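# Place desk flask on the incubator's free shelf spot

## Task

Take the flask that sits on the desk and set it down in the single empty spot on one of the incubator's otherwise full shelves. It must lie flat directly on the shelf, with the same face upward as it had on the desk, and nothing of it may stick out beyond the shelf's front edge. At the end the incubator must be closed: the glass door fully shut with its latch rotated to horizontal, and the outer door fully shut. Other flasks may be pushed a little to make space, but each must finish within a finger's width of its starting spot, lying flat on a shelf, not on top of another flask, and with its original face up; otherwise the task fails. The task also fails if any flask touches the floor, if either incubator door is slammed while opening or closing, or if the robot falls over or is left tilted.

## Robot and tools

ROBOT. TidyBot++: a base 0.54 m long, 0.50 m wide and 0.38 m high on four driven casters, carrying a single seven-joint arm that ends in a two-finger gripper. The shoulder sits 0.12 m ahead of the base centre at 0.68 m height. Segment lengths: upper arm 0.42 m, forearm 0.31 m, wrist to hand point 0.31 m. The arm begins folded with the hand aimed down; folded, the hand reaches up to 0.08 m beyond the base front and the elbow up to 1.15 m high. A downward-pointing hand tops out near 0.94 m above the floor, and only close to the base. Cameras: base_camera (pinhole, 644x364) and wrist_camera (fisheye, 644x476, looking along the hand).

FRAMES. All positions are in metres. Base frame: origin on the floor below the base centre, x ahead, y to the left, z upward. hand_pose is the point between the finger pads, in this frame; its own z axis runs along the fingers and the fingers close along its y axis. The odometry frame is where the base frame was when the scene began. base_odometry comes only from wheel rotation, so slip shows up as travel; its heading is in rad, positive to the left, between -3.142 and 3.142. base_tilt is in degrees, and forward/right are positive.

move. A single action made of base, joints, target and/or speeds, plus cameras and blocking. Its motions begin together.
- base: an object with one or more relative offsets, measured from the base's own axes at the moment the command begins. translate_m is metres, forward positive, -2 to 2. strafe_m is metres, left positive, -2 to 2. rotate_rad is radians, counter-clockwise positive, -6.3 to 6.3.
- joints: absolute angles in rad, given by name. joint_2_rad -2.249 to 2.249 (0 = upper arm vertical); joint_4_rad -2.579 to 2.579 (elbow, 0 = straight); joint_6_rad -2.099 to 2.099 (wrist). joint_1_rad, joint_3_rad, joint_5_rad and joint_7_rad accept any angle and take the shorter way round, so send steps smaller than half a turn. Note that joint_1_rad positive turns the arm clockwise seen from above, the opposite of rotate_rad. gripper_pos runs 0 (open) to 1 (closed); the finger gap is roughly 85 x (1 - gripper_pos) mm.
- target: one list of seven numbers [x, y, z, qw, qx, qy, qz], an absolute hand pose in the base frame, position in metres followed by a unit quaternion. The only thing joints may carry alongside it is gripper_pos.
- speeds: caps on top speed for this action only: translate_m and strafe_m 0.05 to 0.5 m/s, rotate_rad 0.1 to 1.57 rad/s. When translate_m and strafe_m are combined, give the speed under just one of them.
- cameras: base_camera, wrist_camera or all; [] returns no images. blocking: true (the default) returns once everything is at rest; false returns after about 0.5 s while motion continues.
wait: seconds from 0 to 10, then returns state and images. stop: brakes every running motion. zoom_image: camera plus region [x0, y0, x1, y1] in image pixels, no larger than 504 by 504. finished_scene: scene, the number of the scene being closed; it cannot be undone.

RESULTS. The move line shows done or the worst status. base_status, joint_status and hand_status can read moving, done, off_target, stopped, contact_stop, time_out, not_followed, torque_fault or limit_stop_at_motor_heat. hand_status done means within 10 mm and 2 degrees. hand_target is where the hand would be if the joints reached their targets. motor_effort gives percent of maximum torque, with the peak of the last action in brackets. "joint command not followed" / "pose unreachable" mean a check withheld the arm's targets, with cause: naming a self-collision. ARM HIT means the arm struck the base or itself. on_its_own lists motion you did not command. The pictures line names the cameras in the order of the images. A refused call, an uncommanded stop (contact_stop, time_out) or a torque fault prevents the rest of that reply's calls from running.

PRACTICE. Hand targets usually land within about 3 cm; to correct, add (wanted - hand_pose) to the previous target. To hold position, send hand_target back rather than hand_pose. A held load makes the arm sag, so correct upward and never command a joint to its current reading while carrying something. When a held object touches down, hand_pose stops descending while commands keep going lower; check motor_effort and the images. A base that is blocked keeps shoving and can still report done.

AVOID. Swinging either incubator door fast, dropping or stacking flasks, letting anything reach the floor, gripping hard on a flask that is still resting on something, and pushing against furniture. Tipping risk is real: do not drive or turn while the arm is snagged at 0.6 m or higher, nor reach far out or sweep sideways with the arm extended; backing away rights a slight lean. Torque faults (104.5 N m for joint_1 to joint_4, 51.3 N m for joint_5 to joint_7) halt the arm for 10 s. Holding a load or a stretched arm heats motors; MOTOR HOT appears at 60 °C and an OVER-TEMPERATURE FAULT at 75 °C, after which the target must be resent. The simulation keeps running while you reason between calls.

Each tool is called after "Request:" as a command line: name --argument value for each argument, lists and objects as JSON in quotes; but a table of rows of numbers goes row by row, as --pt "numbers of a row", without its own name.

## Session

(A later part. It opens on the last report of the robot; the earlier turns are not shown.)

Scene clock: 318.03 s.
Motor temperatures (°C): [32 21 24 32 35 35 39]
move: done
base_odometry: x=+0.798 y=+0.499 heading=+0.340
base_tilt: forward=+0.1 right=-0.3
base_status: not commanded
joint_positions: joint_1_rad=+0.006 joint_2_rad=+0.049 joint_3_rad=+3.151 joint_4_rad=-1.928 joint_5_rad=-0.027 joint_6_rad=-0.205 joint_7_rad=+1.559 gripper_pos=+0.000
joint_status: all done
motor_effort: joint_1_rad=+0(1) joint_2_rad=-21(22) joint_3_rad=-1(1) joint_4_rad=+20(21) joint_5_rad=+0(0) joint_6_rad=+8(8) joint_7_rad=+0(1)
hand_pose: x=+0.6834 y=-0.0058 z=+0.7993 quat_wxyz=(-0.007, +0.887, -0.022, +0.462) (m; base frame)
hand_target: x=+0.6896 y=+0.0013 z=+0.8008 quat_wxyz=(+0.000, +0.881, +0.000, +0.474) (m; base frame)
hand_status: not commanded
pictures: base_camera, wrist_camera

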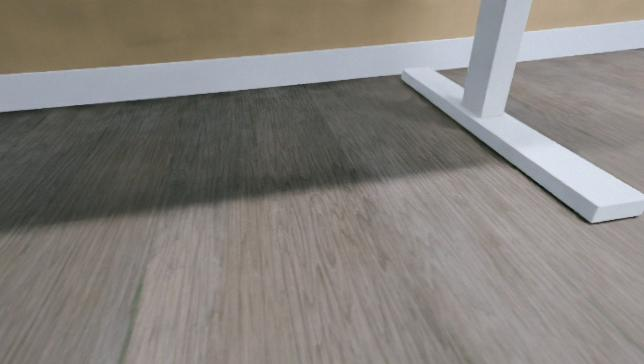

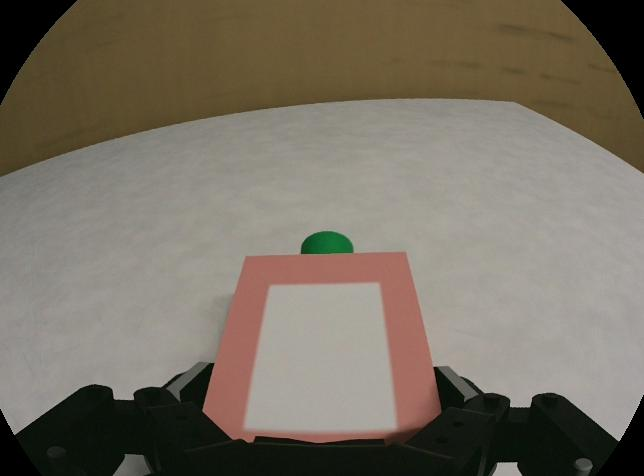

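Request:
move --joints '{"gripper_pos": 0.25}' --cameras '["wrist_camera"]'

Scene clock: 322.90 s.
Motor temperatures (°C): [32 21 24 32 35 35 39]
move: off_target
base_odometry: x=+0.798 y=+0.499 heading=+0.340
base_tilt: forward=+0.0 right=-0.3
base_status: not commanded
joint_positions: joint_1_rad=+0.006 joint_2_rad=+0.049 joint_3_rad=+3.151 joint_4_rad=-1.928 joint_5_rad=-0.027 joint_6_rad=-0.200 joint_7_rad=+1.559 gripper_pos=+0.045
joint_status: gripper_pos off_target (ended at +0.045, target +0.250)
motor_effort: joint_1_rad=-1(1) joint_2_rad=-20(23) joint_3_rad=+0(2) joint_4_rad=+19(21) joint_5_rad=+0(0) joint_6_rad=+7(8) joint_7_rad=+0(1)
hand_pose: x=+0.6843 y=-0.0058 z=+0.8003 quat_wxyz=(-0.007, +0.886, -0.022, +0.463) (m; base frame)
hand_target: x=+0.6896 y=+0.0013 z=+0.8008 quat_wxyz=(+0.000, +0.881, +0.000, +0.474) (m; base frame)
hand_status: not commanded
pictures: wrist_camera

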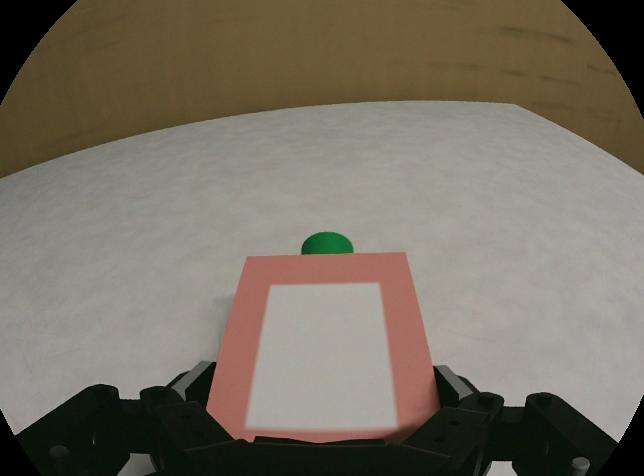

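Request:
move --joints '{"joint_2_rad": -0.0, "joint_4_rad": -1.82, "joint_6_rad": -0.31, "gripper_pos": 0.5}' --cameras '["wrist_camera"]'

Scene clock: 328.60 s.
Motor temperatures (°C): [32 21 24 32 35 35 39]
move: off_target
base_odometry: x=+0.798 y=+0.499 heading=+0.340
base_tilt: forward=+0.1 right=-0.3
base_status: not commanded
joint_positions: joint_1_rad=+0.006 joint_2_rad=+0.019 joint_3_rad=+3.151 joint_4_rad=-1.837 joint_5_rad=-0.027 joint_6_rad=-0.270 joint_7_rad=+1.559 gripper_pos=+0.045
joint_status: gripper_pos off_target (ended at +0.045, target +0.500); the others done
motor_effort: joint_1_rad=-1(1) joint_2_rad=-22(24) joint_3_rad=-1(2) joint_4_rad=+22(23) joint_5_rad=+0(0) joint_6_rad=+9(9) joint_7_rad=+1(1)
hand_pose: x=+0.6934 y=-0.0054 z=+0.8500 quat_wxyz=(-0.008, +0.873, -0.021, +0.486) (m; base frame)
hand_target: x=+0.6875 y=+0.0013 z=+0.8599 quat_wxyz=(+0.000, +0.875, +0.000, +0.484) (m; base frame)
hand_status: not commanded
pictures: wrist_camera

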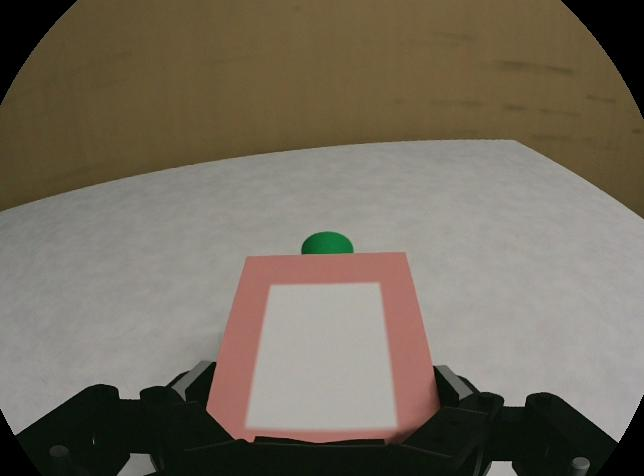

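Request:
move --base '{"translate_m": -0.5}' --speeds '{"translate_m": 0.25}' --cameras '[]'

Request:
move --base '{"rotate_rad": -1.27}' --speeds '{"rotate_rad": 0.4}'

Scene clock: 347.77 s.
Motor temperatures (°C): [31 21 24 32 35 35 39]
move: done
base_odometry: x=+0.326 y=+0.332 heading=+0.340
base_tilt: forward=+0.1 right=-0.4
base_status: done
joint_positions: joint_1_rad=+0.006 joint_2_rad=+0.014 joint_3_rad=+3.151 joint_4_rad=-1.837 joint_5_rad=-0.027 joint_6_rad=-0.270 joint_7_rad=+1.559 gripper_pos=+0.045
joint_status: not commanded
motor_effort: joint_1_rad=-1(1) joint_2_rad=-21(26) joint_3_rad=-1(2) joint_4_rad=+22(23) joint_5_rad=+0(1) joint_6_rad=+9(9) joint_7_rad=+0(1)
hand_pose: x=+0.6925 y=-0.0054 z=+0.8533 quat_wxyz=(-0.008, +0.872, -0.021, +0.489) (m; base frame)
hand_target: x=+0.6875 y=+0.0013 z=+0.8599 quat_wxyz=(+0.000, +0.875, +0.000, +0.484) (m; base frame)
hand_status: not commanded
pictures: none
No camera images: "cameras" was empty.

Scene clock: 351.53 s.
Motor temperatures (°C): [31 22 24 32 35 35 39]
move: done
base_odometry: x=+0.326 y=+0.332 heading=-0.930
base_tilt: forward=+0.0 right=-0.4
base_status: done
joint_positions: joint_1_rad=+0.003 joint_2_rad=+0.014 joint_3_rad=+3.146 joint_4_rad=-1.837 joint_5_rad=-0.027 joint_6_rad=-0.270 joint_7_rad=+1.559 gripper_pos=+0.045
joint_status: not commanded
motor_effort: joint_1_rad=-1(3) joint_2_rad=-22(23) joint_3_rad=-1(3) joint_4_rad=+22(22) joint_5_rad=+0(1) joint_6_rad=+8(9) joint_7_rad=+1(1)
hand_pose: x=+0.6925 y=-0.0008 z=+0.8533 quat_wxyz=(-0.010, +0.872, -0.018, +0.489) (m; base frame)
hand_target: x=+0.6875 y=+0.0013 z=+0.8599 quat_wxyz=(+0.000, +0.875, +0.000, +0.484) (m; base frame)
hand_status: not commanded
pictures: base_camera, wrist_camera

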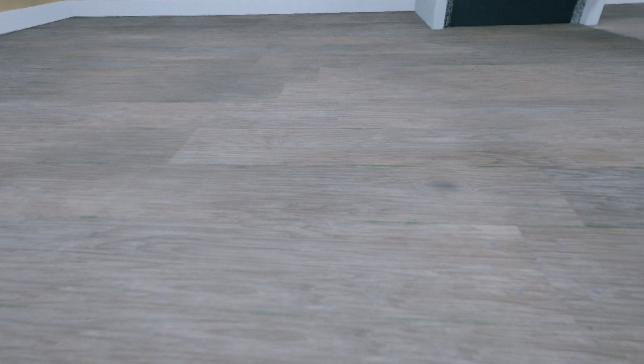

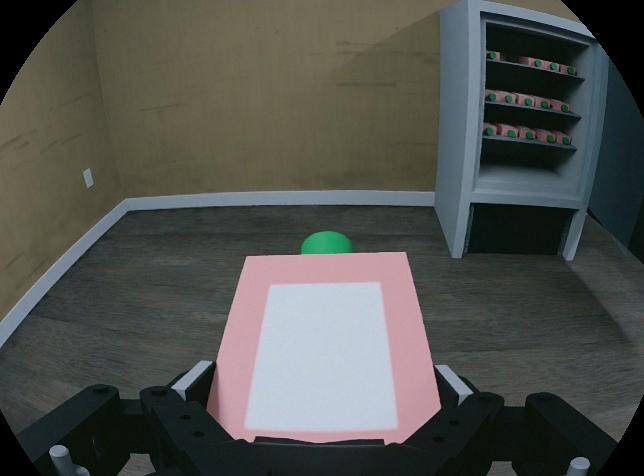

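Request:
move --base '{"strafe_m": -0.75, "translate_m": 0.3}' --speeds '{"strafe_m": 0.25}'

Request:
zoom_image --camera "wrist_camera" --region '[220, 0, 520, 200]'

Scene clock: 363.50 s.
Motor temperatures (°C): [31 22 24 32 35 35 39]
move: done
base_odometry: x=-0.096 y=-0.357 heading=-0.931
base_tilt: forward=+0.0 right=-0.3
base_status: done
joint_positions: joint_1_rad=+0.002 joint_2_rad=+0.013 joint_3_rad=+3.146 joint_4_rad=-1.837 joint_5_rad=-0.027 joint_6_rad=-0.270 joint_7_rad=+1.559 gripper_pos=+0.045
joint_status: not commanded
motor_effort: joint_1_rad=-1(3) joint_2_rad=-22(23) joint_3_rad=+0(3) joint_4_rad=+22(22) joint_5_rad=+0(1) joint_6_rad=+9(9) joint_7_rad=+1(1)
hand_pose: x=+0.6924 y=+0.0000 z=+0.8534 quat_wxyz=(-0.011, +0.872, -0.017, +0.489) (m; base frame)
hand_target: x=+0.6875 y=+0.0013 z=+0.8599 quat_wxyz=(+0.000, +0.875, +0.000, +0.484) (m; base frame)
hand_status: not commanded
pictures: base_camera, wrist_camera

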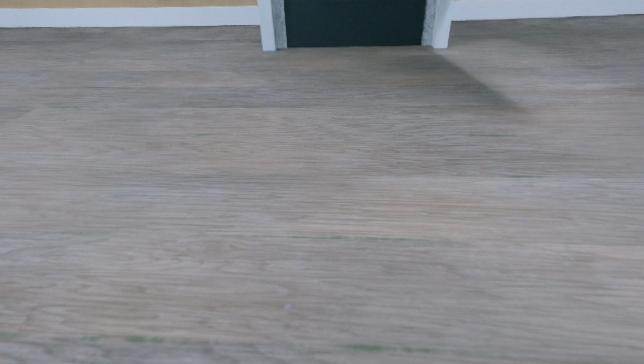

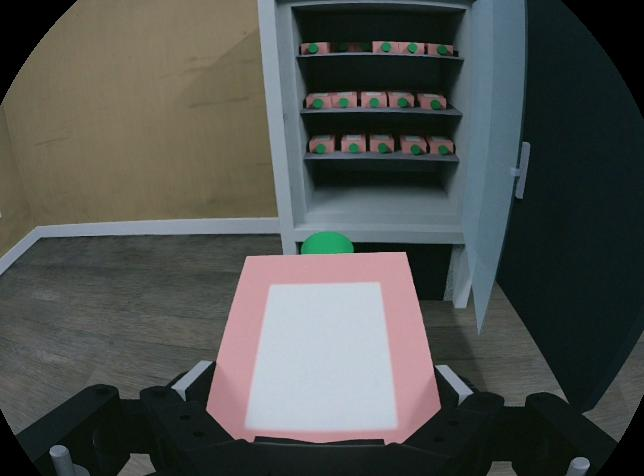

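Scaled by 1.680.

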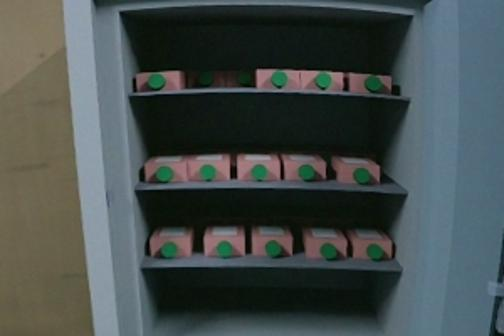

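Request:
move --joints '{"joint_2_rad": 0.17, "joint_4_rad": -1.096, "joint_6_rad": -0.921}'

Request:
move --base '{"strafe_m": -0.09, "translate_m": 0.3}' --speeds '{"translate_m": 0.2}'

Request:
zoom_image --camera "wrist_camera" --region '[150, 0, 550, 250]'

Scene clock: 403.80 s.
Motor temperatures (°C): [31 22 23 32 35 35 39]
move: done
base_odometry: x=-0.096 y=-0.357 heading=-0.931
base_tilt: forward=+0.0 right=-0.2
base_status: not commanded
joint_positions: joint_1_rad=+0.002 joint_2_rad=+0.165 joint_3_rad=+3.146 joint_4_rad=-1.119 joint_5_rad=-0.027 joint_6_rad=-0.871 joint_7_rad=+1.559 gripper_pos=+0.045
joint_status: all done
motor_effort: joint_1_rad=-1(1) joint_2_rad=-28(28) joint_3_rad=+0(2) joint_4_rad=+21(23) joint_5_rad=+0(1) joint_6_rad=+8(9) joint_7_rad=+0(1)
hand_pose: x=+0.7495 y=+0.0041 z=+1.0141 quat_wxyz=(-0.014, +0.881, -0.010, +0.473) (m; base frame)
hand_target: x=+0.7441 y=+0.0013 z=+1.0109 quat_wxyz=(+0.000, +0.888, +0.000, +0.459) (m; base frame)
hand_status: not commanded
pictures: base_camera, wrist_camera

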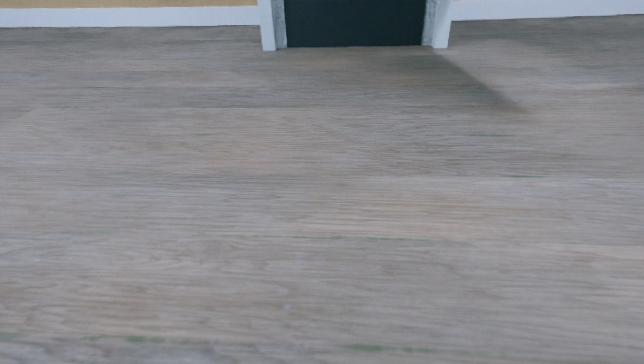

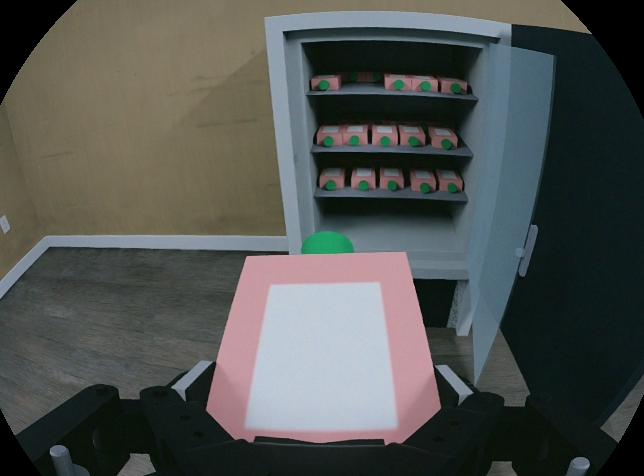

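Scene clock: 406.10 s.
Motor temperatures (°C): [31 22 23 32 35 35 39]
move: done
base_odometry: x=+0.011 y=-0.651 heading=-0.931
base_tilt: forward=+0.0 right=-0.4
base_status: done
joint_positions: joint_1_rad=+0.002 joint_2_rad=+0.182 joint_3_rad=+3.146 joint_4_rad=-1.118 joint_5_rad=-0.027 joint_6_rad=-0.874 joint_7_rad=+1.559 gripper_pos=+0.045
joint_status: not commanded
motor_effort: joint_1_rad=-1(2) joint_2_rad=-28(31) joint_3_rad=-1(2) joint_4_rad=+21(22) joint_5_rad=+0(1) joint_6_rad=+8(9) joint_7_rad=+1(1)
hand_pose: x=+0.7543 y=+0.0041 z=+1.0036 quat_wxyz=(-0.014, +0.885, -0.011, +0.465) (m; base frame)
hand_target: x=+0.7441 y=+0.0013 z=+1.0109 quat_wxyz=(+0.000, +0.888, +0.000, +0.459) (m; base frame)
hand_status: not commanded
pictures: base_camera, wrist_camera

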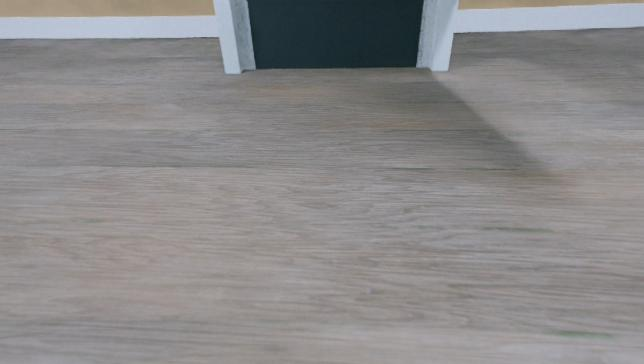

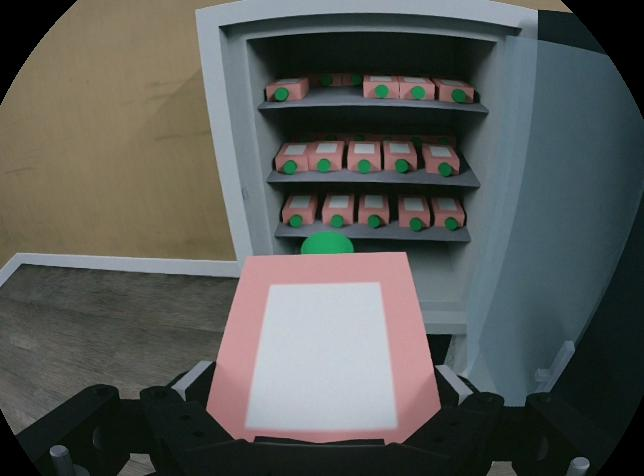

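Scaled by 1.260.

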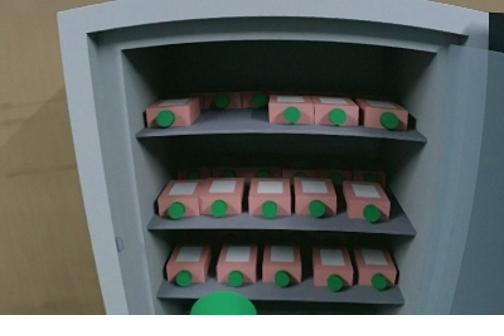

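Request:
move --joints '{"joint_2_rad": 0.155, "joint_4_rad": -1.041, "joint_6_rad": -0.993}'

Request:
move --base '{"strafe_m": -0.034, "translate_m": 0.35}' --speeds '{"translate_m": 0.15}'

Request:
zoom_image --camera "wrist_camera" --region '[100, 0, 550, 250]'

Scene clock: 462.87 s.
Motor temperatures (°C): [31 22 23 32 35 35 39]
move: done
base_odometry: x=+0.011 y=-0.651 heading=-0.931
base_tilt: forward=+0.1 right=-0.3
base_status: not commanded
joint_positions: joint_1_rad=+0.002 joint_2_rad=+0.175 joint_3_rad=+3.146 joint_4_rad=-1.061 joint_5_rad=-0.027 joint_6_rad=-0.947 joint_7_rad=+1.559 gripper_pos=+0.045
joint_status: all done
motor_effort: joint_1_rad=+0(1) joint_2_rad=-27(30) joint_3_rad=-1(2) joint_4_rad=+21(23) joint_5_rad=-1(1) joint_6_rad=+8(9) joint_7_rad=+1(1)
hand_pose: x=+0.7438 y=+0.0045 z=+1.0208 quat_wxyz=(-0.014, +0.887, -0.010, +0.461) (m; base frame)
hand_target: x=+0.7302 y=+0.0013 z=+1.0322 quat_wxyz=(+0.000, +0.889, +0.000, +0.458) (m; base frame)
hand_status: not commanded
pictures: base_camera, wrist_camera

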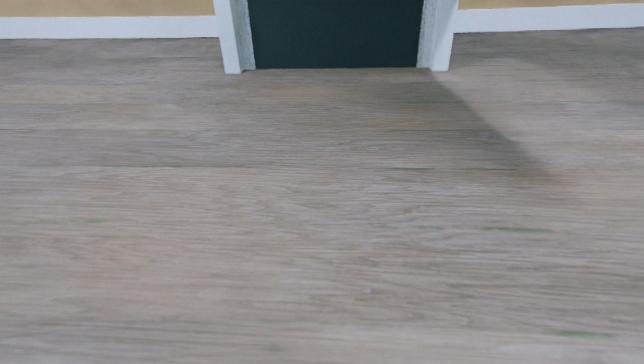

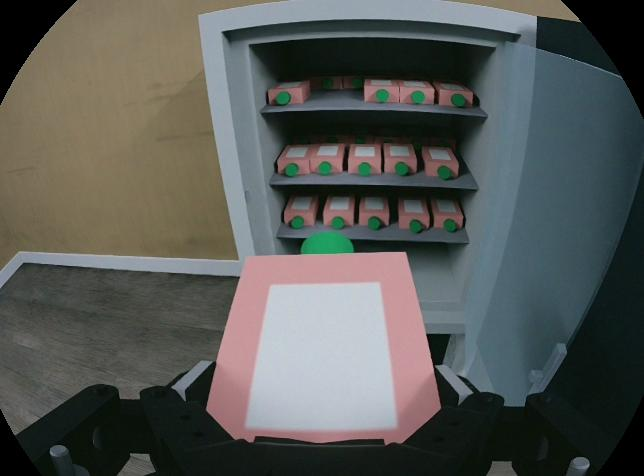

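Scene clock: 465.83 s.
Motor temperatures (°C): [31 22 23 32 35 35 39]
move: done
base_odometry: x=+0.192 y=-0.953 heading=-0.931
base_tilt: forward=+0.1 right=-0.3
base_status: done
joint_positions: joint_1_rad=+0.002 joint_2_rad=+0.171 joint_3_rad=+3.146 joint_4_rad=-1.060 joint_5_rad=-0.027 joint_6_rad=-0.948 joint_7_rad=+1.559 gripper_pos=+0.045
joint_status: not commanded
motor_effort: joint_1_rad=+0(2) joint_2_rad=-27(31) joint_3_rad=-1(2) joint_4_rad=+21(22) joint_5_rad=+0(1) joint_6_rad=+8(9) joint_7_rad=+0(1)
hand_pose: x=+0.7425 y=+0.0045 z=+1.0232 quat_wxyz=(-0.014, +0.886, -0.010, +0.463) (m; base frame)
hand_target: x=+0.7302 y=+0.0013 z=+1.0322 quat_wxyz=(+0.000, +0.889, +0.000, +0.458) (m; base frame)
hand_status: not commanded
pictures: base_camera, wrist_camera

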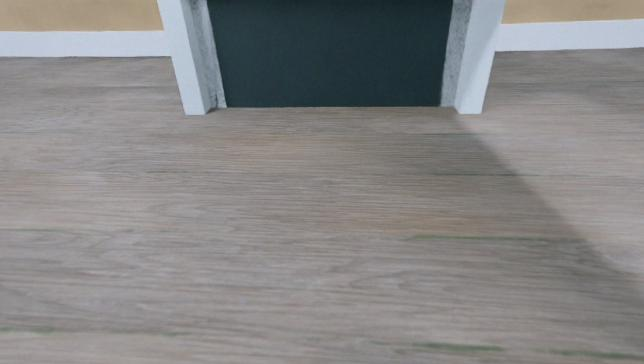

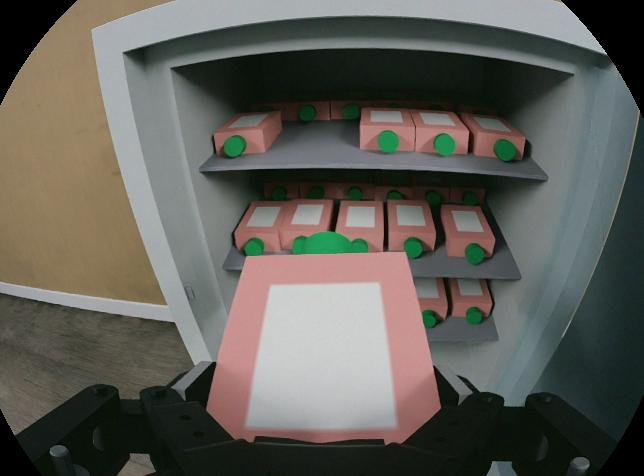

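Scaled by 1.120.

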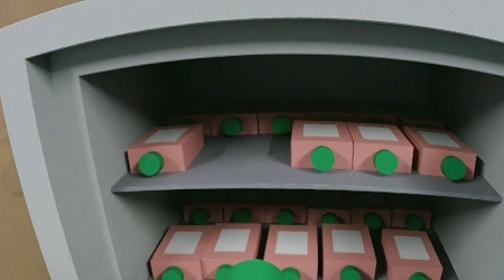

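Request:
move --joints '{"joint_2_rad": 0.4475, "joint_4_rad": -0.615, "joint_6_rad": -1.125}' --cameras '["wrist_camera"]'

Scene clock: 516.30 s.
Motor temperatures (°C): [31 22 23 32 35 35 39]
move: done
base_odometry: x=+0.192 y=-0.953 heading=-0.931
base_tilt: forward=+0.0 right=-0.2
base_status: not commanded
joint_positions: joint_1_rad=+0.002 joint_2_rad=+0.458 joint_3_rad=+3.146 joint_4_rad=-0.639 joint_5_rad=-0.027 joint_6_rad=-1.075 joint_7_rad=+1.559 gripper_pos=+0.045
joint_status: all done
motor_effort: joint_1_rad=+0(2) joint_2_rad=-37(39) joint_3_rad=-2(2) joint_4_rad=+20(22) joint_5_rad=+0(1) joint_6_rad=+8(9) joint_7_rad=+1(1)
hand_pose: x=+0.8416 y=+0.0051 z=+1.0263 quat_wxyz=(-0.014, +0.885, -0.007, +0.466) (m; base frame)
hand_target: x=+0.8296 y=+0.0013 z=+1.0341 quat_wxyz=(+0.000, +0.888, +0.000, +0.459) (m; base frame)
hand_status: not commanded
pictures: wrist_camera

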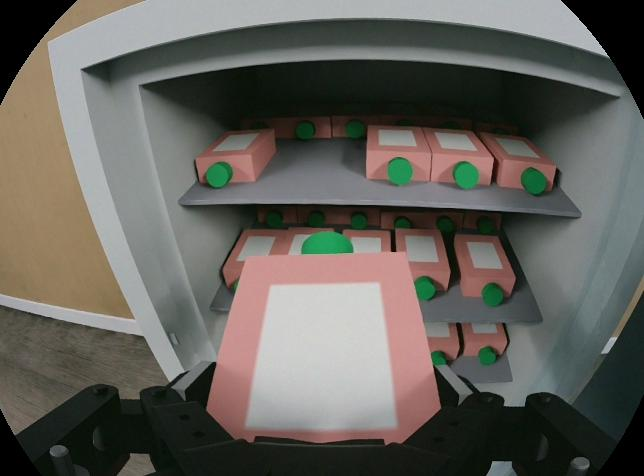

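Request:
move --base '{"strafe_m": 0.008, "translate_m": 0.13}' --speeds '{"translate_m": 0.1}' --cameras '["wrist_camera"]'

Request:
zoom_image --camera "wrist_camera" --region '[120, 100, 520, 400]'

Scene clock: 530.10 s.
Motor temperatures (°C): [31 22 23 32 35 35 39]
move: done
base_odometry: x=+0.276 y=-1.052 heading=-0.931
base_tilt: forward=+0.0 right=-0.3
base_status: done
joint_positions: joint_1_rad=+0.002 joint_2_rad=+0.463 joint_3_rad=+3.146 joint_4_rad=-0.637 joint_5_rad=-0.027 joint_6_rad=-1.080 joint_7_rad=+1.559 gripper_pos=+0.045
joint_status: not commanded
motor_effort: joint_1_rad=+0(2) joint_2_rad=-37(40) joint_3_rad=-1(2) joint_4_rad=+21(21) joint_5_rad=+0(1) joint_6_rad=+8(9) joint_7_rad=+0(1)
hand_pose: x=+0.8425 y=+0.0052 z=+1.0231 quat_wxyz=(-0.014, +0.886, -0.007, +0.463) (m; base frame)
hand_target: x=+0.8296 y=+0.0013 z=+1.0341 quat_wxyz=(+0.000, +0.888, +0.000, +0.459) (m; base frame)
hand_status: not commanded
pictures: wrist_camera

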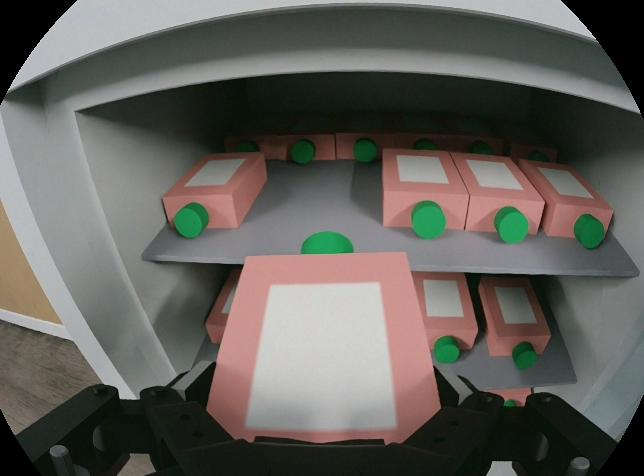

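Scaled by 1.260.

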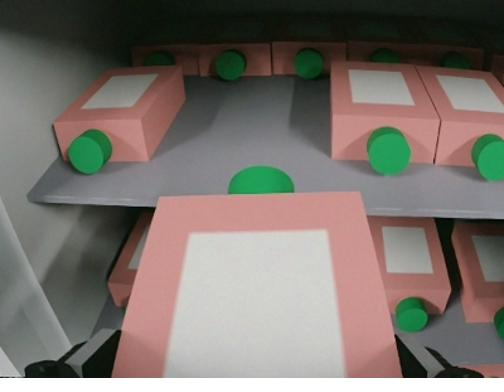

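Request:
move --base '{"strafe_m": 0.01, "translate_m": 0.07}' --speeds '{"translate_m": 0.1}' --cameras '["wrist_camera"]'

Request:
zoom_image --camera "wrist_camera" --region '[120, 100, 520, 400]'

Scene clock: 545.83 s.
Motor temperatures (°C): [31 22 23 32 35 35 39]
move: done
base_odometry: x=+0.326 y=-1.103 heading=-0.932
base_tilt: forward=+0.1 right=-0.3
base_status: done
joint_positions: joint_1_rad=+0.002 joint_2_rad=+0.465 joint_3_rad=+3.146 joint_4_rad=-0.635 joint_5_rad=-0.027 joint_6_rad=-1.081 joint_7_rad=+1.559 gripper_pos=+0.045
joint_status: not commanded
motor_effort: joint_1_rad=+0(3) joint_2_rad=-38(40) joint_3_rad=-1(2) joint_4_rad=+21(21) joint_5_rad=+0(1) joint_6_rad=+8(9) joint_7_rad=+0(1)
hand_pose: x=+0.8427 y=+0.0052 z=+1.0222 quat_wxyz=(-0.014, +0.887, -0.007, +0.462) (m; base frame)
hand_target: x=+0.8296 y=+0.0013 z=+1.0341 quat_wxyz=(+0.000, +0.888, +0.000, +0.459) (m; base frame)
hand_status: not commanded
pictures: wrist_camera

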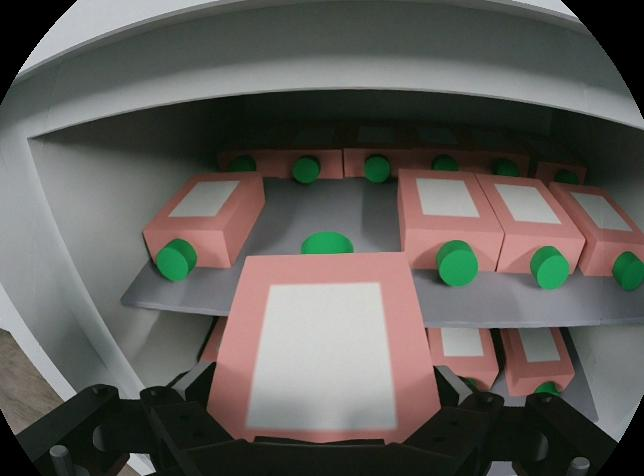

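Scaled by 1.260.

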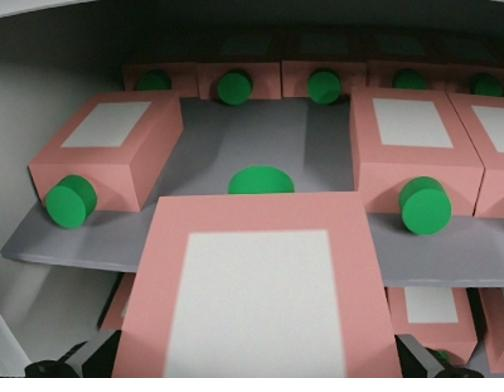

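Request:
move --base '{"strafe_m": 0.003, "translate_m": 0.075}' --speeds '{"translate_m": 0.1}'

Request:
zoom_image --camera "wrist_camera" --region '[100, 100, 560, 440]'

Scene clock: 560.20 s.
Motor temperatures (°C): [31 22 23 32 35 35 39]
move: time_out
base_odometry: x=+0.357 y=-1.140 heading=-0.933
base_tilt: forward=+0.0 right=-0.3
base_status: translate_m time_out (by the wheels' count: +0.048 of +0.075); the other done
joint_positions: joint_1_rad=+0.001 joint_2_rad=+0.466 joint_3_rad=+3.145 joint_4_rad=-0.632 joint_5_rad=-0.027 joint_6_rad=-1.087 joint_7_rad=+1.559 gripper_pos=+0.045
joint_status: not commanded
motor_effort: joint_1_rad=+0(4) joint_2_rad=-37(53) joint_3_rad=-2(3) joint_4_rad=+20(25) joint_5_rad=+1(1) joint_6_rad=+8(10) joint_7_rad=+1(1)
hand_pose: x=+0.8425 y=+0.0064 z=+1.0215 quat_wxyz=(-0.014, +0.888, -0.007, +0.460) (m; base frame)
hand_target: x=+0.8296 y=+0.0013 z=+1.0341 quat_wxyz=(+0.000, +0.888, +0.000, +0.459) (m; base frame)
hand_status: not commanded
pictures: base_camera, wrist_camera

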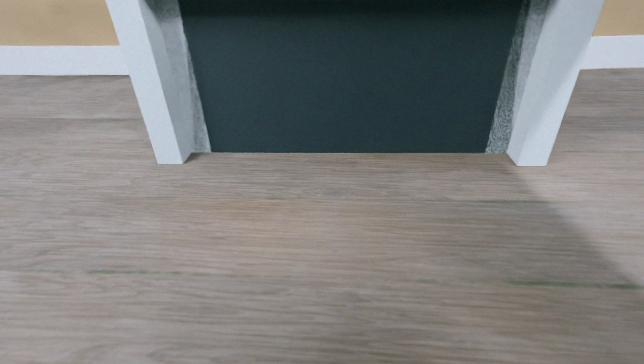

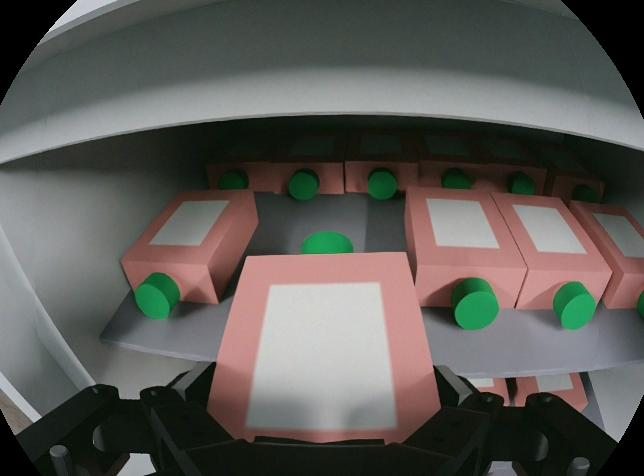

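Scaled by 1.096.

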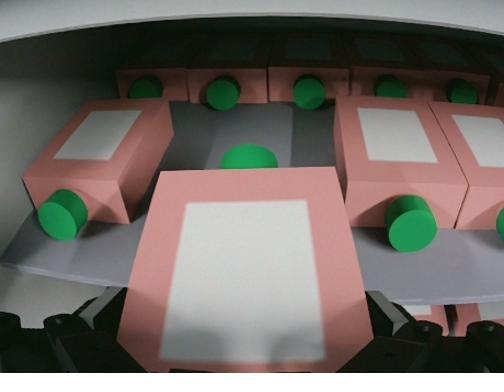

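Request:
move --base '{"translate_m": -0.004}' --cameras '[]'

Request:
move --joints '{"joint_4_rad": -0.565, "joint_6_rad": -1.142}' --cameras '[]'

Request:
move --joints '{"joint_2_rad": 0.48}'

Scene clock: 593.33 s.
Motor temperatures (°C): [31 23 23 32 35 35 39]
move: done
base_odometry: x=+0.354 y=-1.137 heading=-0.933
base_tilt: forward=+0.0 right=-0.3
base_status: done
joint_positions: joint_1_rad=+0.001 joint_2_rad=+0.466 joint_3_rad=+3.145 joint_4_rad=-0.631 joint_5_rad=-0.027 joint_6_rad=-1.087 joint_7_rad=+1.559 gripper_pos=+0.045
joint_status: not commanded
motor_effort: joint_1_rad=+0(1) joint_2_rad=-37(41) joint_3_rad=-2(2) joint_4_rad=+20(21) joint_5_rad=+0(0) joint_6_rad=+8(9) joint_7_rad=+0(1)
hand_pose: x=+0.8423 y=+0.0064 z=+1.0219 quat_wxyz=(-0.014, +0.888, -0.007, +0.460) (m; base frame)
hand_target: x=+0.8296 y=+0.0013 z=+1.0341 quat_wxyz=(+0.000, +0.888, +0.000, +0.459) (m; base frame)
hand_status: not commanded
pictures: none
No camera images: "cameras" was empty.

Scene clock: 594.10 s.
Motor temperatures (°C): [31 23 23 32 35 35 39]
move: done
base_odometry: x=+0.354 y=-1.137 heading=-0.933
base_tilt: forward=+0.1 right=-0.3
base_status: not commanded
joint_positions: joint_1_rad=+0.001 joint_2_rad=+0.463 joint_3_rad=+3.145 joint_4_rad=-0.583 joint_5_rad=-0.027 joint_6_rad=-1.097 joint_7_rad=+1.559 gripper_pos=+0.045
joint_status: all done
motor_effort: joint_1_rad=-1(1) joint_2_rad=-37(39) joint_3_rad=-1(2) joint_4_rad=+20(22) joint_5_rad=+0(1) joint_6_rad=+8(9) joint_7_rad=+1(1)
hand_pose: x=+0.8406 y=+0.0065 z=+1.0472 quat_wxyz=(-0.014, +0.878, -0.006, +0.479) (m; base frame)
hand_target: x=+0.8274 y=+0.0013 z=+1.0561 quat_wxyz=(+0.000, +0.881, +0.000, +0.474) (m; base frame)
hand_status: not commanded
pictures: none
No camera images: "cameras" was empty.

Scene clock: 594.90 s.
Motor temperatures (°C): [31 23 23 32 35 35 39]
move: done
base_odometry: x=+0.354 y=-1.137 heading=-0.933
base_tilt: forward=+0.1 right=-0.3
base_status: not commanded
joint_positions: joint_1_rad=+0.001 joint_2_rad=+0.486 joint_3_rad=+3.145 joint_4_rad=-0.582 joint_5_rad=-0.027 joint_6_rad=-1.097 joint_7_rad=+1.559 gripper_pos=+0.045
joint_status: all done
motor_effort: joint_1_rad=+0(1) joint_2_rad=-38(39) joint_3_rad=-2(2) joint_4_rad=+20(21) joint_5_rad=+0(1) joint_6_rad=+8(9) joint_7_rad=+1(1)
hand_pose: x=+0.8491 y=+0.0065 z=+1.0306 quat_wxyz=(-0.014, +0.883, -0.006, +0.469) (m; base frame)
hand_target: x=+0.8392 y=+0.0013 z=+1.0329 quat_wxyz=(+0.000, +0.888, +0.000, +0.459) (m; base frame)
hand_status: not commanded
pictures: base_camera, wrist_camera

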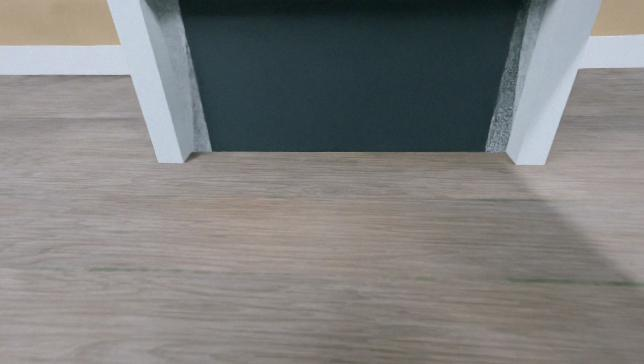

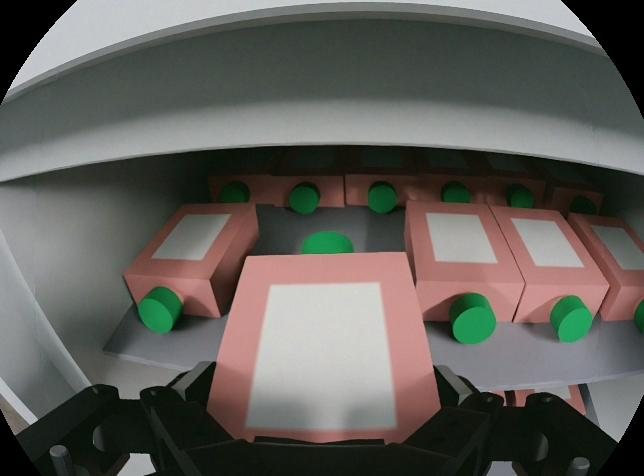

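Request:
move --joints '{"joint_2_rad": 0.510, "joint_6_rad": -1.122}' --cameras '["wrist_camera"]'

Scene clock: 615.60 s.
Motor temperatures (°C): [31 23 23 32 35 34 39]
move: done
base_odometry: x=+0.354 y=-1.137 heading=-0.933
base_tilt: forward=+0.1 right=-0.4
base_status: not commanded
joint_positions: joint_1_rad=+0.001 joint_2_rad=+0.517 joint_3_rad=+3.145 joint_4_rad=-0.581 joint_5_rad=-0.027 joint_6_rad=-1.097 joint_7_rad=+1.559 gripper_pos=+0.045
joint_status: all done
motor_effort: joint_1_rad=+1(2) joint_2_rad=-39(40) joint_3_rad=-1(2) joint_4_rad=+20(21) joint_5_rad=+0(1) joint_6_rad=+8(9) joint_7_rad=+0(1)
hand_pose: x=+0.8594 y=+0.0064 z=+1.0087 quat_wxyz=(-0.014, +0.890, -0.007, +0.456) (m; base frame)
hand_target: x=+0.8531 y=+0.0013 z=+1.0161 quat_wxyz=(+0.000, +0.891, +0.000, +0.455) (m; base frame)
hand_status: not commanded
pictures: wrist_camera

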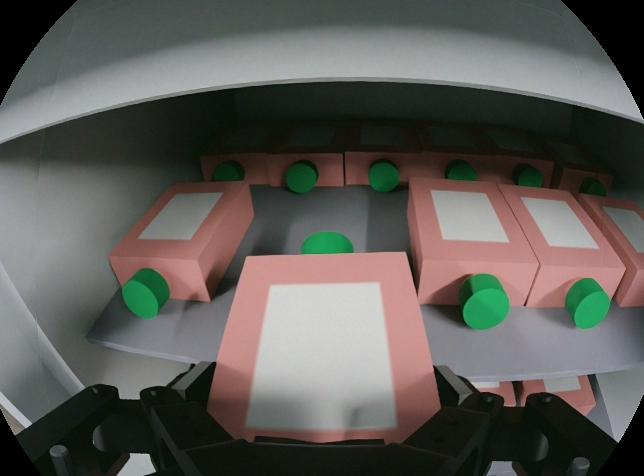

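Request:
move --base '{"translate_m": 0.027}' --speeds '{"translate_m": 0.06}' --blocking false --cameras '[]'

Request:
wait --seconds 1.0

Scene clock: 623.40 s.
Motor temperatures (°C): [31 23 23 32 35 34 39]
move: moving
base_odometry: x=+0.357 y=-1.141 heading=-0.933
base_tilt: forward=+0.0 right=-0.3
base_status: translate_m moving
joint_positions: joint_1_rad=+0.000 joint_2_rad=+0.521 joint_3_rad=+3.145 joint_4_rad=-0.580 joint_5_rad=-0.027 joint_6_rad=-1.098 joint_7_rad=+1.559 gripper_pos=+0.045
joint_status: not commanded
motor_effort: joint_1_rad=+0(1) joint_2_rad=-39(45) joint_3_rad=-1(2) joint_4_rad=+20(23) joint_5_rad=+0(1) joint_6_rad=+8(8) joint_7_rad=+0(1)
hand_pose: x=+0.8606 y=+0.0070 z=+1.0061 quat_wxyz=(-0.015, +0.891, -0.006, +0.454) (m; base frame)
hand_target: x=+0.8531 y=+0.0013 z=+1.0161 quat_wxyz=(+0.000, +0.891, +0.000, +0.455) (m; base frame)
hand_status: not commanded
pictures: none
No camera images: "cameras" was empty.

Scene clock: 624.40 s.
Motor temperatures (°C): [31 23 23 32 35 34 39]
earlier move: moving
base_odometry: x=+0.357 y=-1.141 heading=-0.933
base_tilt: forward=+0.0 right=-0.3
base_status: translate_m moving
joint_positions: joint_1_rad=+0.000 joint_2_rad=+0.521 joint_3_rad=+3.145 joint_4_rad=-0.580 joint_5_rad=-0.027 joint_6_rad=-1.098 joint_7_rad=+1.559 gripper_pos=+0.045
joint_status: not commanded
motor_effort: joint_1_rad=-1(1) joint_2_rad=-39(45) joint_3_rad=-1(2) joint_4_rad=+20(23) joint_5_rad=+0(1) joint_6_rad=+8(8) joint_7_rad=+0(1)
hand_pose: x=+0.8606 y=+0.0070 z=+1.0061 quat_wxyz=(-0.015, +0.891, -0.006, +0.454) (m; base frame)
hand_target: x=+0.8531 y=+0.0013 z=+1.0161 quat_wxyz=(+0.000, +0.891, +0.000, +0.455) (m; base frame)
hand_status: not commanded
wait: 1.00 s; no rest
pictures: base_camera, wrist_camera

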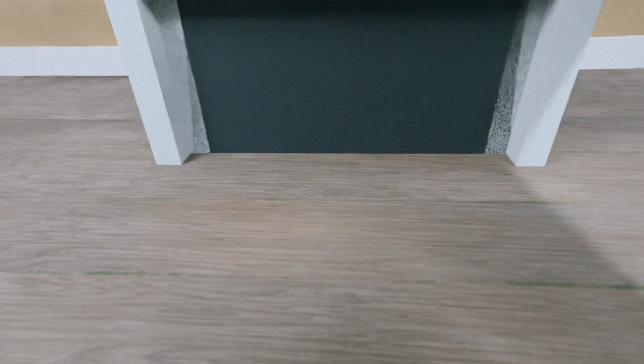

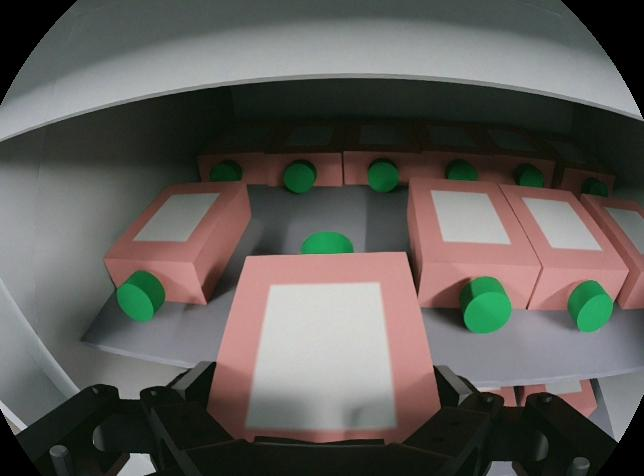

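Request:
stop --cameras '[]'

Request:
move --base '{"translate_m": -0.004}' --cameras '[]'

Request:
move --joints '{"joint_2_rad": 0.537, "joint_4_rad": -0.517, "joint_6_rad": -1.14}' --cameras '[]'

Request:
move --joints '{"joint_2_rad": 0.567, "joint_4_rad": -0.469, "joint_6_rad": -1.155}'

Scene clock: 643.73 s.
Motor temperatures (°C): [31 23 23 32 35 34 39]
earlier move: time_out
base_odometry: x=+0.356 y=-1.140 heading=-0.934
base_tilt: forward=+0.1 right=-0.3
base_status: translate_m time_out (by the wheels' count: +0.003 of +0.027)
joint_positions: joint_1_rad=+0.000 joint_2_rad=+0.523 joint_3_rad=+3.145 joint_4_rad=-0.579 joint_5_rad=-0.027 joint_6_rad=-1.099 joint_7_rad=+1.559 gripper_pos=+0.045
joint_status: not commanded
motor_effort: joint_1_rad=+0(3) joint_2_rad=-39(54) joint_3_rad=-1(3) joint_4_rad=+20(25) joint_5_rad=+0(1) joint_6_rad=+8(10) joint_7_rad=+1(1)
hand_pose: x=+0.8611 y=+0.0069 z=+1.0050 quat_wxyz=(-0.015, +0.891, -0.006, +0.453) (m; base frame)
hand_target: x=+0.8531 y=+0.0013 z=+1.0161 quat_wxyz=(+0.000, +0.891, +0.000, +0.455) (m; base frame)
hand_status: not commanded
pictures: none
No camera images: "cameras" was empty.

not run: a stop that you did not command came earlier in this reply.

not run: a stop that you did not command came earlier in this reply.

not run: a stop that you did not command came earlier in this reply.

Request:
move --base '{"translate_m": -0.004}' --cameras '[]'

Request:
move --joints '{"joint_2_rad": 0.537, "joint_4_rad": -0.512, "joint_6_rad": -1.14}' --cameras '[]'

Request:
move --joints '{"joint_2_rad": 0.567, "joint_4_rad": -0.464, "joint_6_rad": -1.155}'

Scene clock: 648.60 s.
Motor temperatures (°C): [31 23 23 32 35 34 39]
move: done
base_odometry: x=+0.354 y=-1.137 heading=-0.934
base_tilt: forward=+0.1 right=-0.3
base_status: done
joint_positions: joint_1_rad=+0.000 joint_2_rad=+0.524 joint_3_rad=+3.145 joint_4_rad=-0.579 joint_5_rad=-0.027 joint_6_rad=-1.099 joint_7_rad=+1.559 gripper_pos=+0.045
joint_status: not commanded
motor_effort: joint_1_rad=-1(1) joint_2_rad=-39(42) joint_3_rad=-1(2) joint_4_rad=+20(21) joint_5_rad=+0(0) joint_6_rad=+8(9) joint_7_rad=+1(1)
hand_pose: x=+0.8614 y=+0.0069 z=+1.0042 quat_wxyz=(-0.014, +0.892, -0.006, +0.453) (m; base frame)
hand_target: x=+0.8531 y=+0.0013 z=+1.0161 quat_wxyz=(+0.000, +0.891, +0.000, +0.455) (m; base frame)
hand_status: not commanded
pictures: none
No camera images: "cameras" was empty.

Scene clock: 649.33 s.
Motor temperatures (°C): [31 23 23 32 35 34 39]
move: done
base_odometry: x=+0.354 y=-1.137 heading=-0.934
base_tilt: forward=+0.0 right=-0.3
base_status: not commanded
joint_positions: joint_1_rad=+0.000 joint_2_rad=+0.540 joint_3_rad=+3.145 joint_4_rad=-0.531 joint_5_rad=-0.027 joint_6_rad=-1.101 joint_7_rad=+1.559 gripper_pos=+0.045
joint_status: all done
motor_effort: joint_1_rad=+0(1) joint_2_rad=-40(40) joint_3_rad=-2(2) joint_4_rad=+20(21) joint_5_rad=+1(1) joint_6_rad=+8(9) joint_7_rad=+1(1)
hand_pose: x=+0.8680 y=+0.0069 z=+1.0173 quat_wxyz=(-0.015, +0.885, -0.006, +0.466) (m; base frame)
hand_target: x=+0.8604 y=+0.0013 z=+1.0196 quat_wxyz=(+0.000, +0.889, +0.000, +0.458) (m; base frame)
hand_status: not commanded
pictures: none
No camera images: "cameras" was empty.

Scene clock: 650.07 s.
Motor temperatures (°C): [31 23 23 32 35 34 39]
move: done
base_odometry: x=+0.354 y=-1.137 heading=-0.934
base_tilt: forward=+0.0 right=-0.3
base_status: not commanded
joint_positions: joint_1_rad=+0.000 joint_2_rad=+0.569 joint_3_rad=+3.145 joint_4_rad=-0.483 joint_5_rad=-0.027 joint_6_rad=-1.109 joint_7_rad=+1.559 gripper_pos=+0.045
joint_status: all done
motor_effort: joint_1_rad=-1(1) joint_2_rad=-40(41) joint_3_rad=-1(2) joint_4_rad=+20(21) joint_5_rad=+0(1) joint_6_rad=+8(9) joint_7_rad=+1(1)
hand_pose: x=+0.8773 y=+0.0070 z=+1.0194 quat_wxyz=(-0.015, +0.882, -0.006, +0.471) (m; base frame)
hand_target: x=+0.8689 y=+0.0013 z=+1.0186 quat_wxyz=(+0.000, +0.888, +0.000, +0.460) (m; base frame)
hand_status: not commanded
pictures: base_camera, wrist_camera

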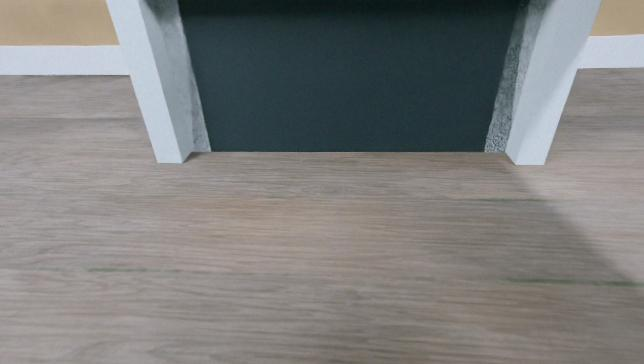

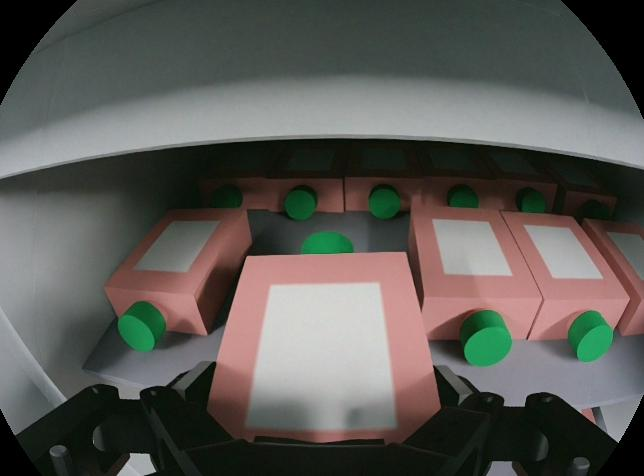

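Request:
move --joints '{"joint_2_rad": 0.585, "joint_4_rad": -0.455}'

Scene clock: 654.83 s.
Motor temperatures (°C): [31 23 23 32 35 34 39]
move: done
base_odometry: x=+0.354 y=-1.137 heading=-0.934
base_tilt: forward=+0.1 right=-0.3
base_status: not commanded
joint_positions: joint_1_rad=+0.000 joint_2_rad=+0.589 joint_3_rad=+3.145 joint_4_rad=-0.473 joint_5_rad=-0.027 joint_6_rad=-1.109 joint_7_rad=+1.559 gripper_pos=+0.045
joint_status: all done
motor_effort: joint_1_rad=-1(1) joint_2_rad=-40(42) joint_3_rad=-2(2) joint_4_rad=+20(21) joint_5_rad=+0(0) joint_6_rad=+8(8) joint_7_rad=+1(1)
hand_pose: x=+0.8842 y=+0.0070 z=+1.0093 quat_wxyz=(-0.015, +0.884, -0.006, +0.467) (m; base frame)
hand_target: x=+0.8750 y=+0.0013 z=+1.0098 quat_wxyz=(+0.000, +0.890, +0.000, +0.456) (m; base frame)
hand_status: not commanded
pictures: base_camera, wrist_camera

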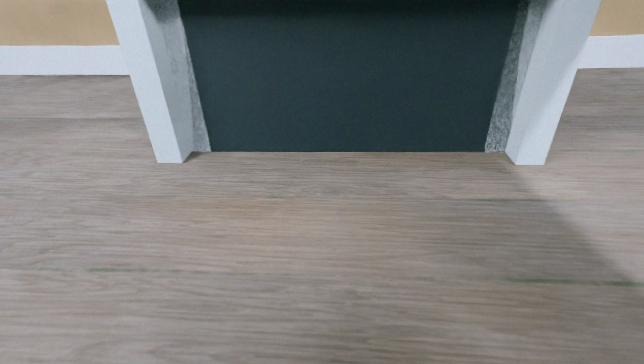

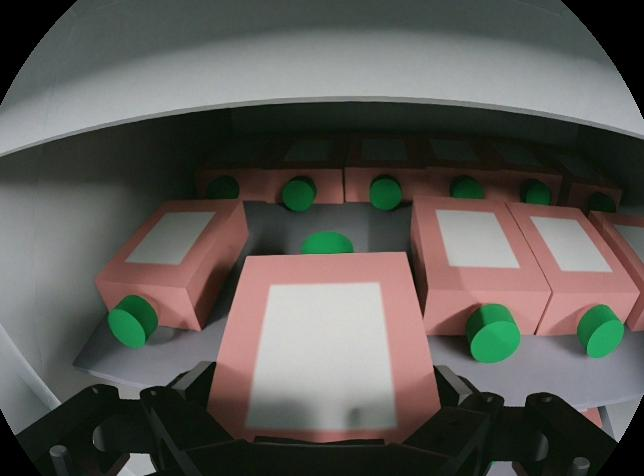

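Request:
move --joints '{"joint_2_rad": 0.612, "joint_4_rad": -0.425, "joint_6_rad": -1.17}' --cameras '["wrist_camera"]'

Scene clock: 659.87 s.
Motor temperatures (°C): [31 23 23 32 35 34 39]
move: done
base_odometry: x=+0.354 y=-1.137 heading=-0.934
base_tilt: forward=+0.1 right=-0.3
base_status: not commanded
joint_positions: joint_1_rad=+0.000 joint_2_rad=+0.616 joint_3_rad=+3.145 joint_4_rad=-0.442 joint_5_rad=-0.027 joint_6_rad=-1.122 joint_7_rad=+1.559 gripper_pos=+0.045
joint_status: all done
motor_effort: joint_1_rad=+0(1) joint_2_rad=-42(43) joint_3_rad=-2(2) joint_4_rad=+20(21) joint_5_rad=+0(0) joint_6_rad=+8(9) joint_7_rad=+1(1)
hand_pose: x=+0.8913 y=+0.0071 z=+1.0014 quat_wxyz=(-0.014, +0.887, -0.006, +0.462) (m; base frame)
hand_target: x=+0.8817 y=+0.0013 z=+1.0012 quat_wxyz=(+0.000, +0.893, +0.000, +0.450) (m; base frame)
hand_status: not commanded
pictures: wrist_camera

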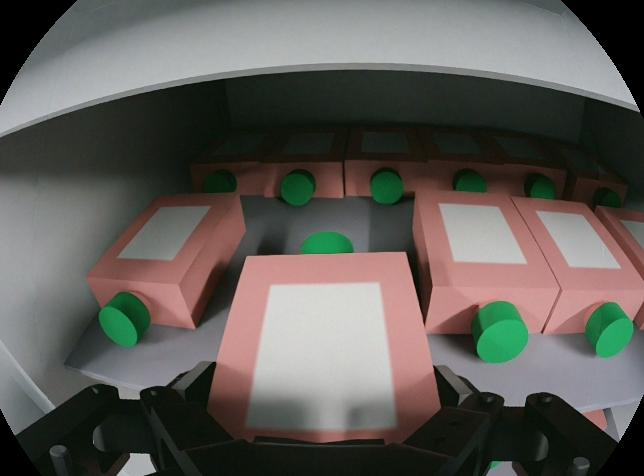

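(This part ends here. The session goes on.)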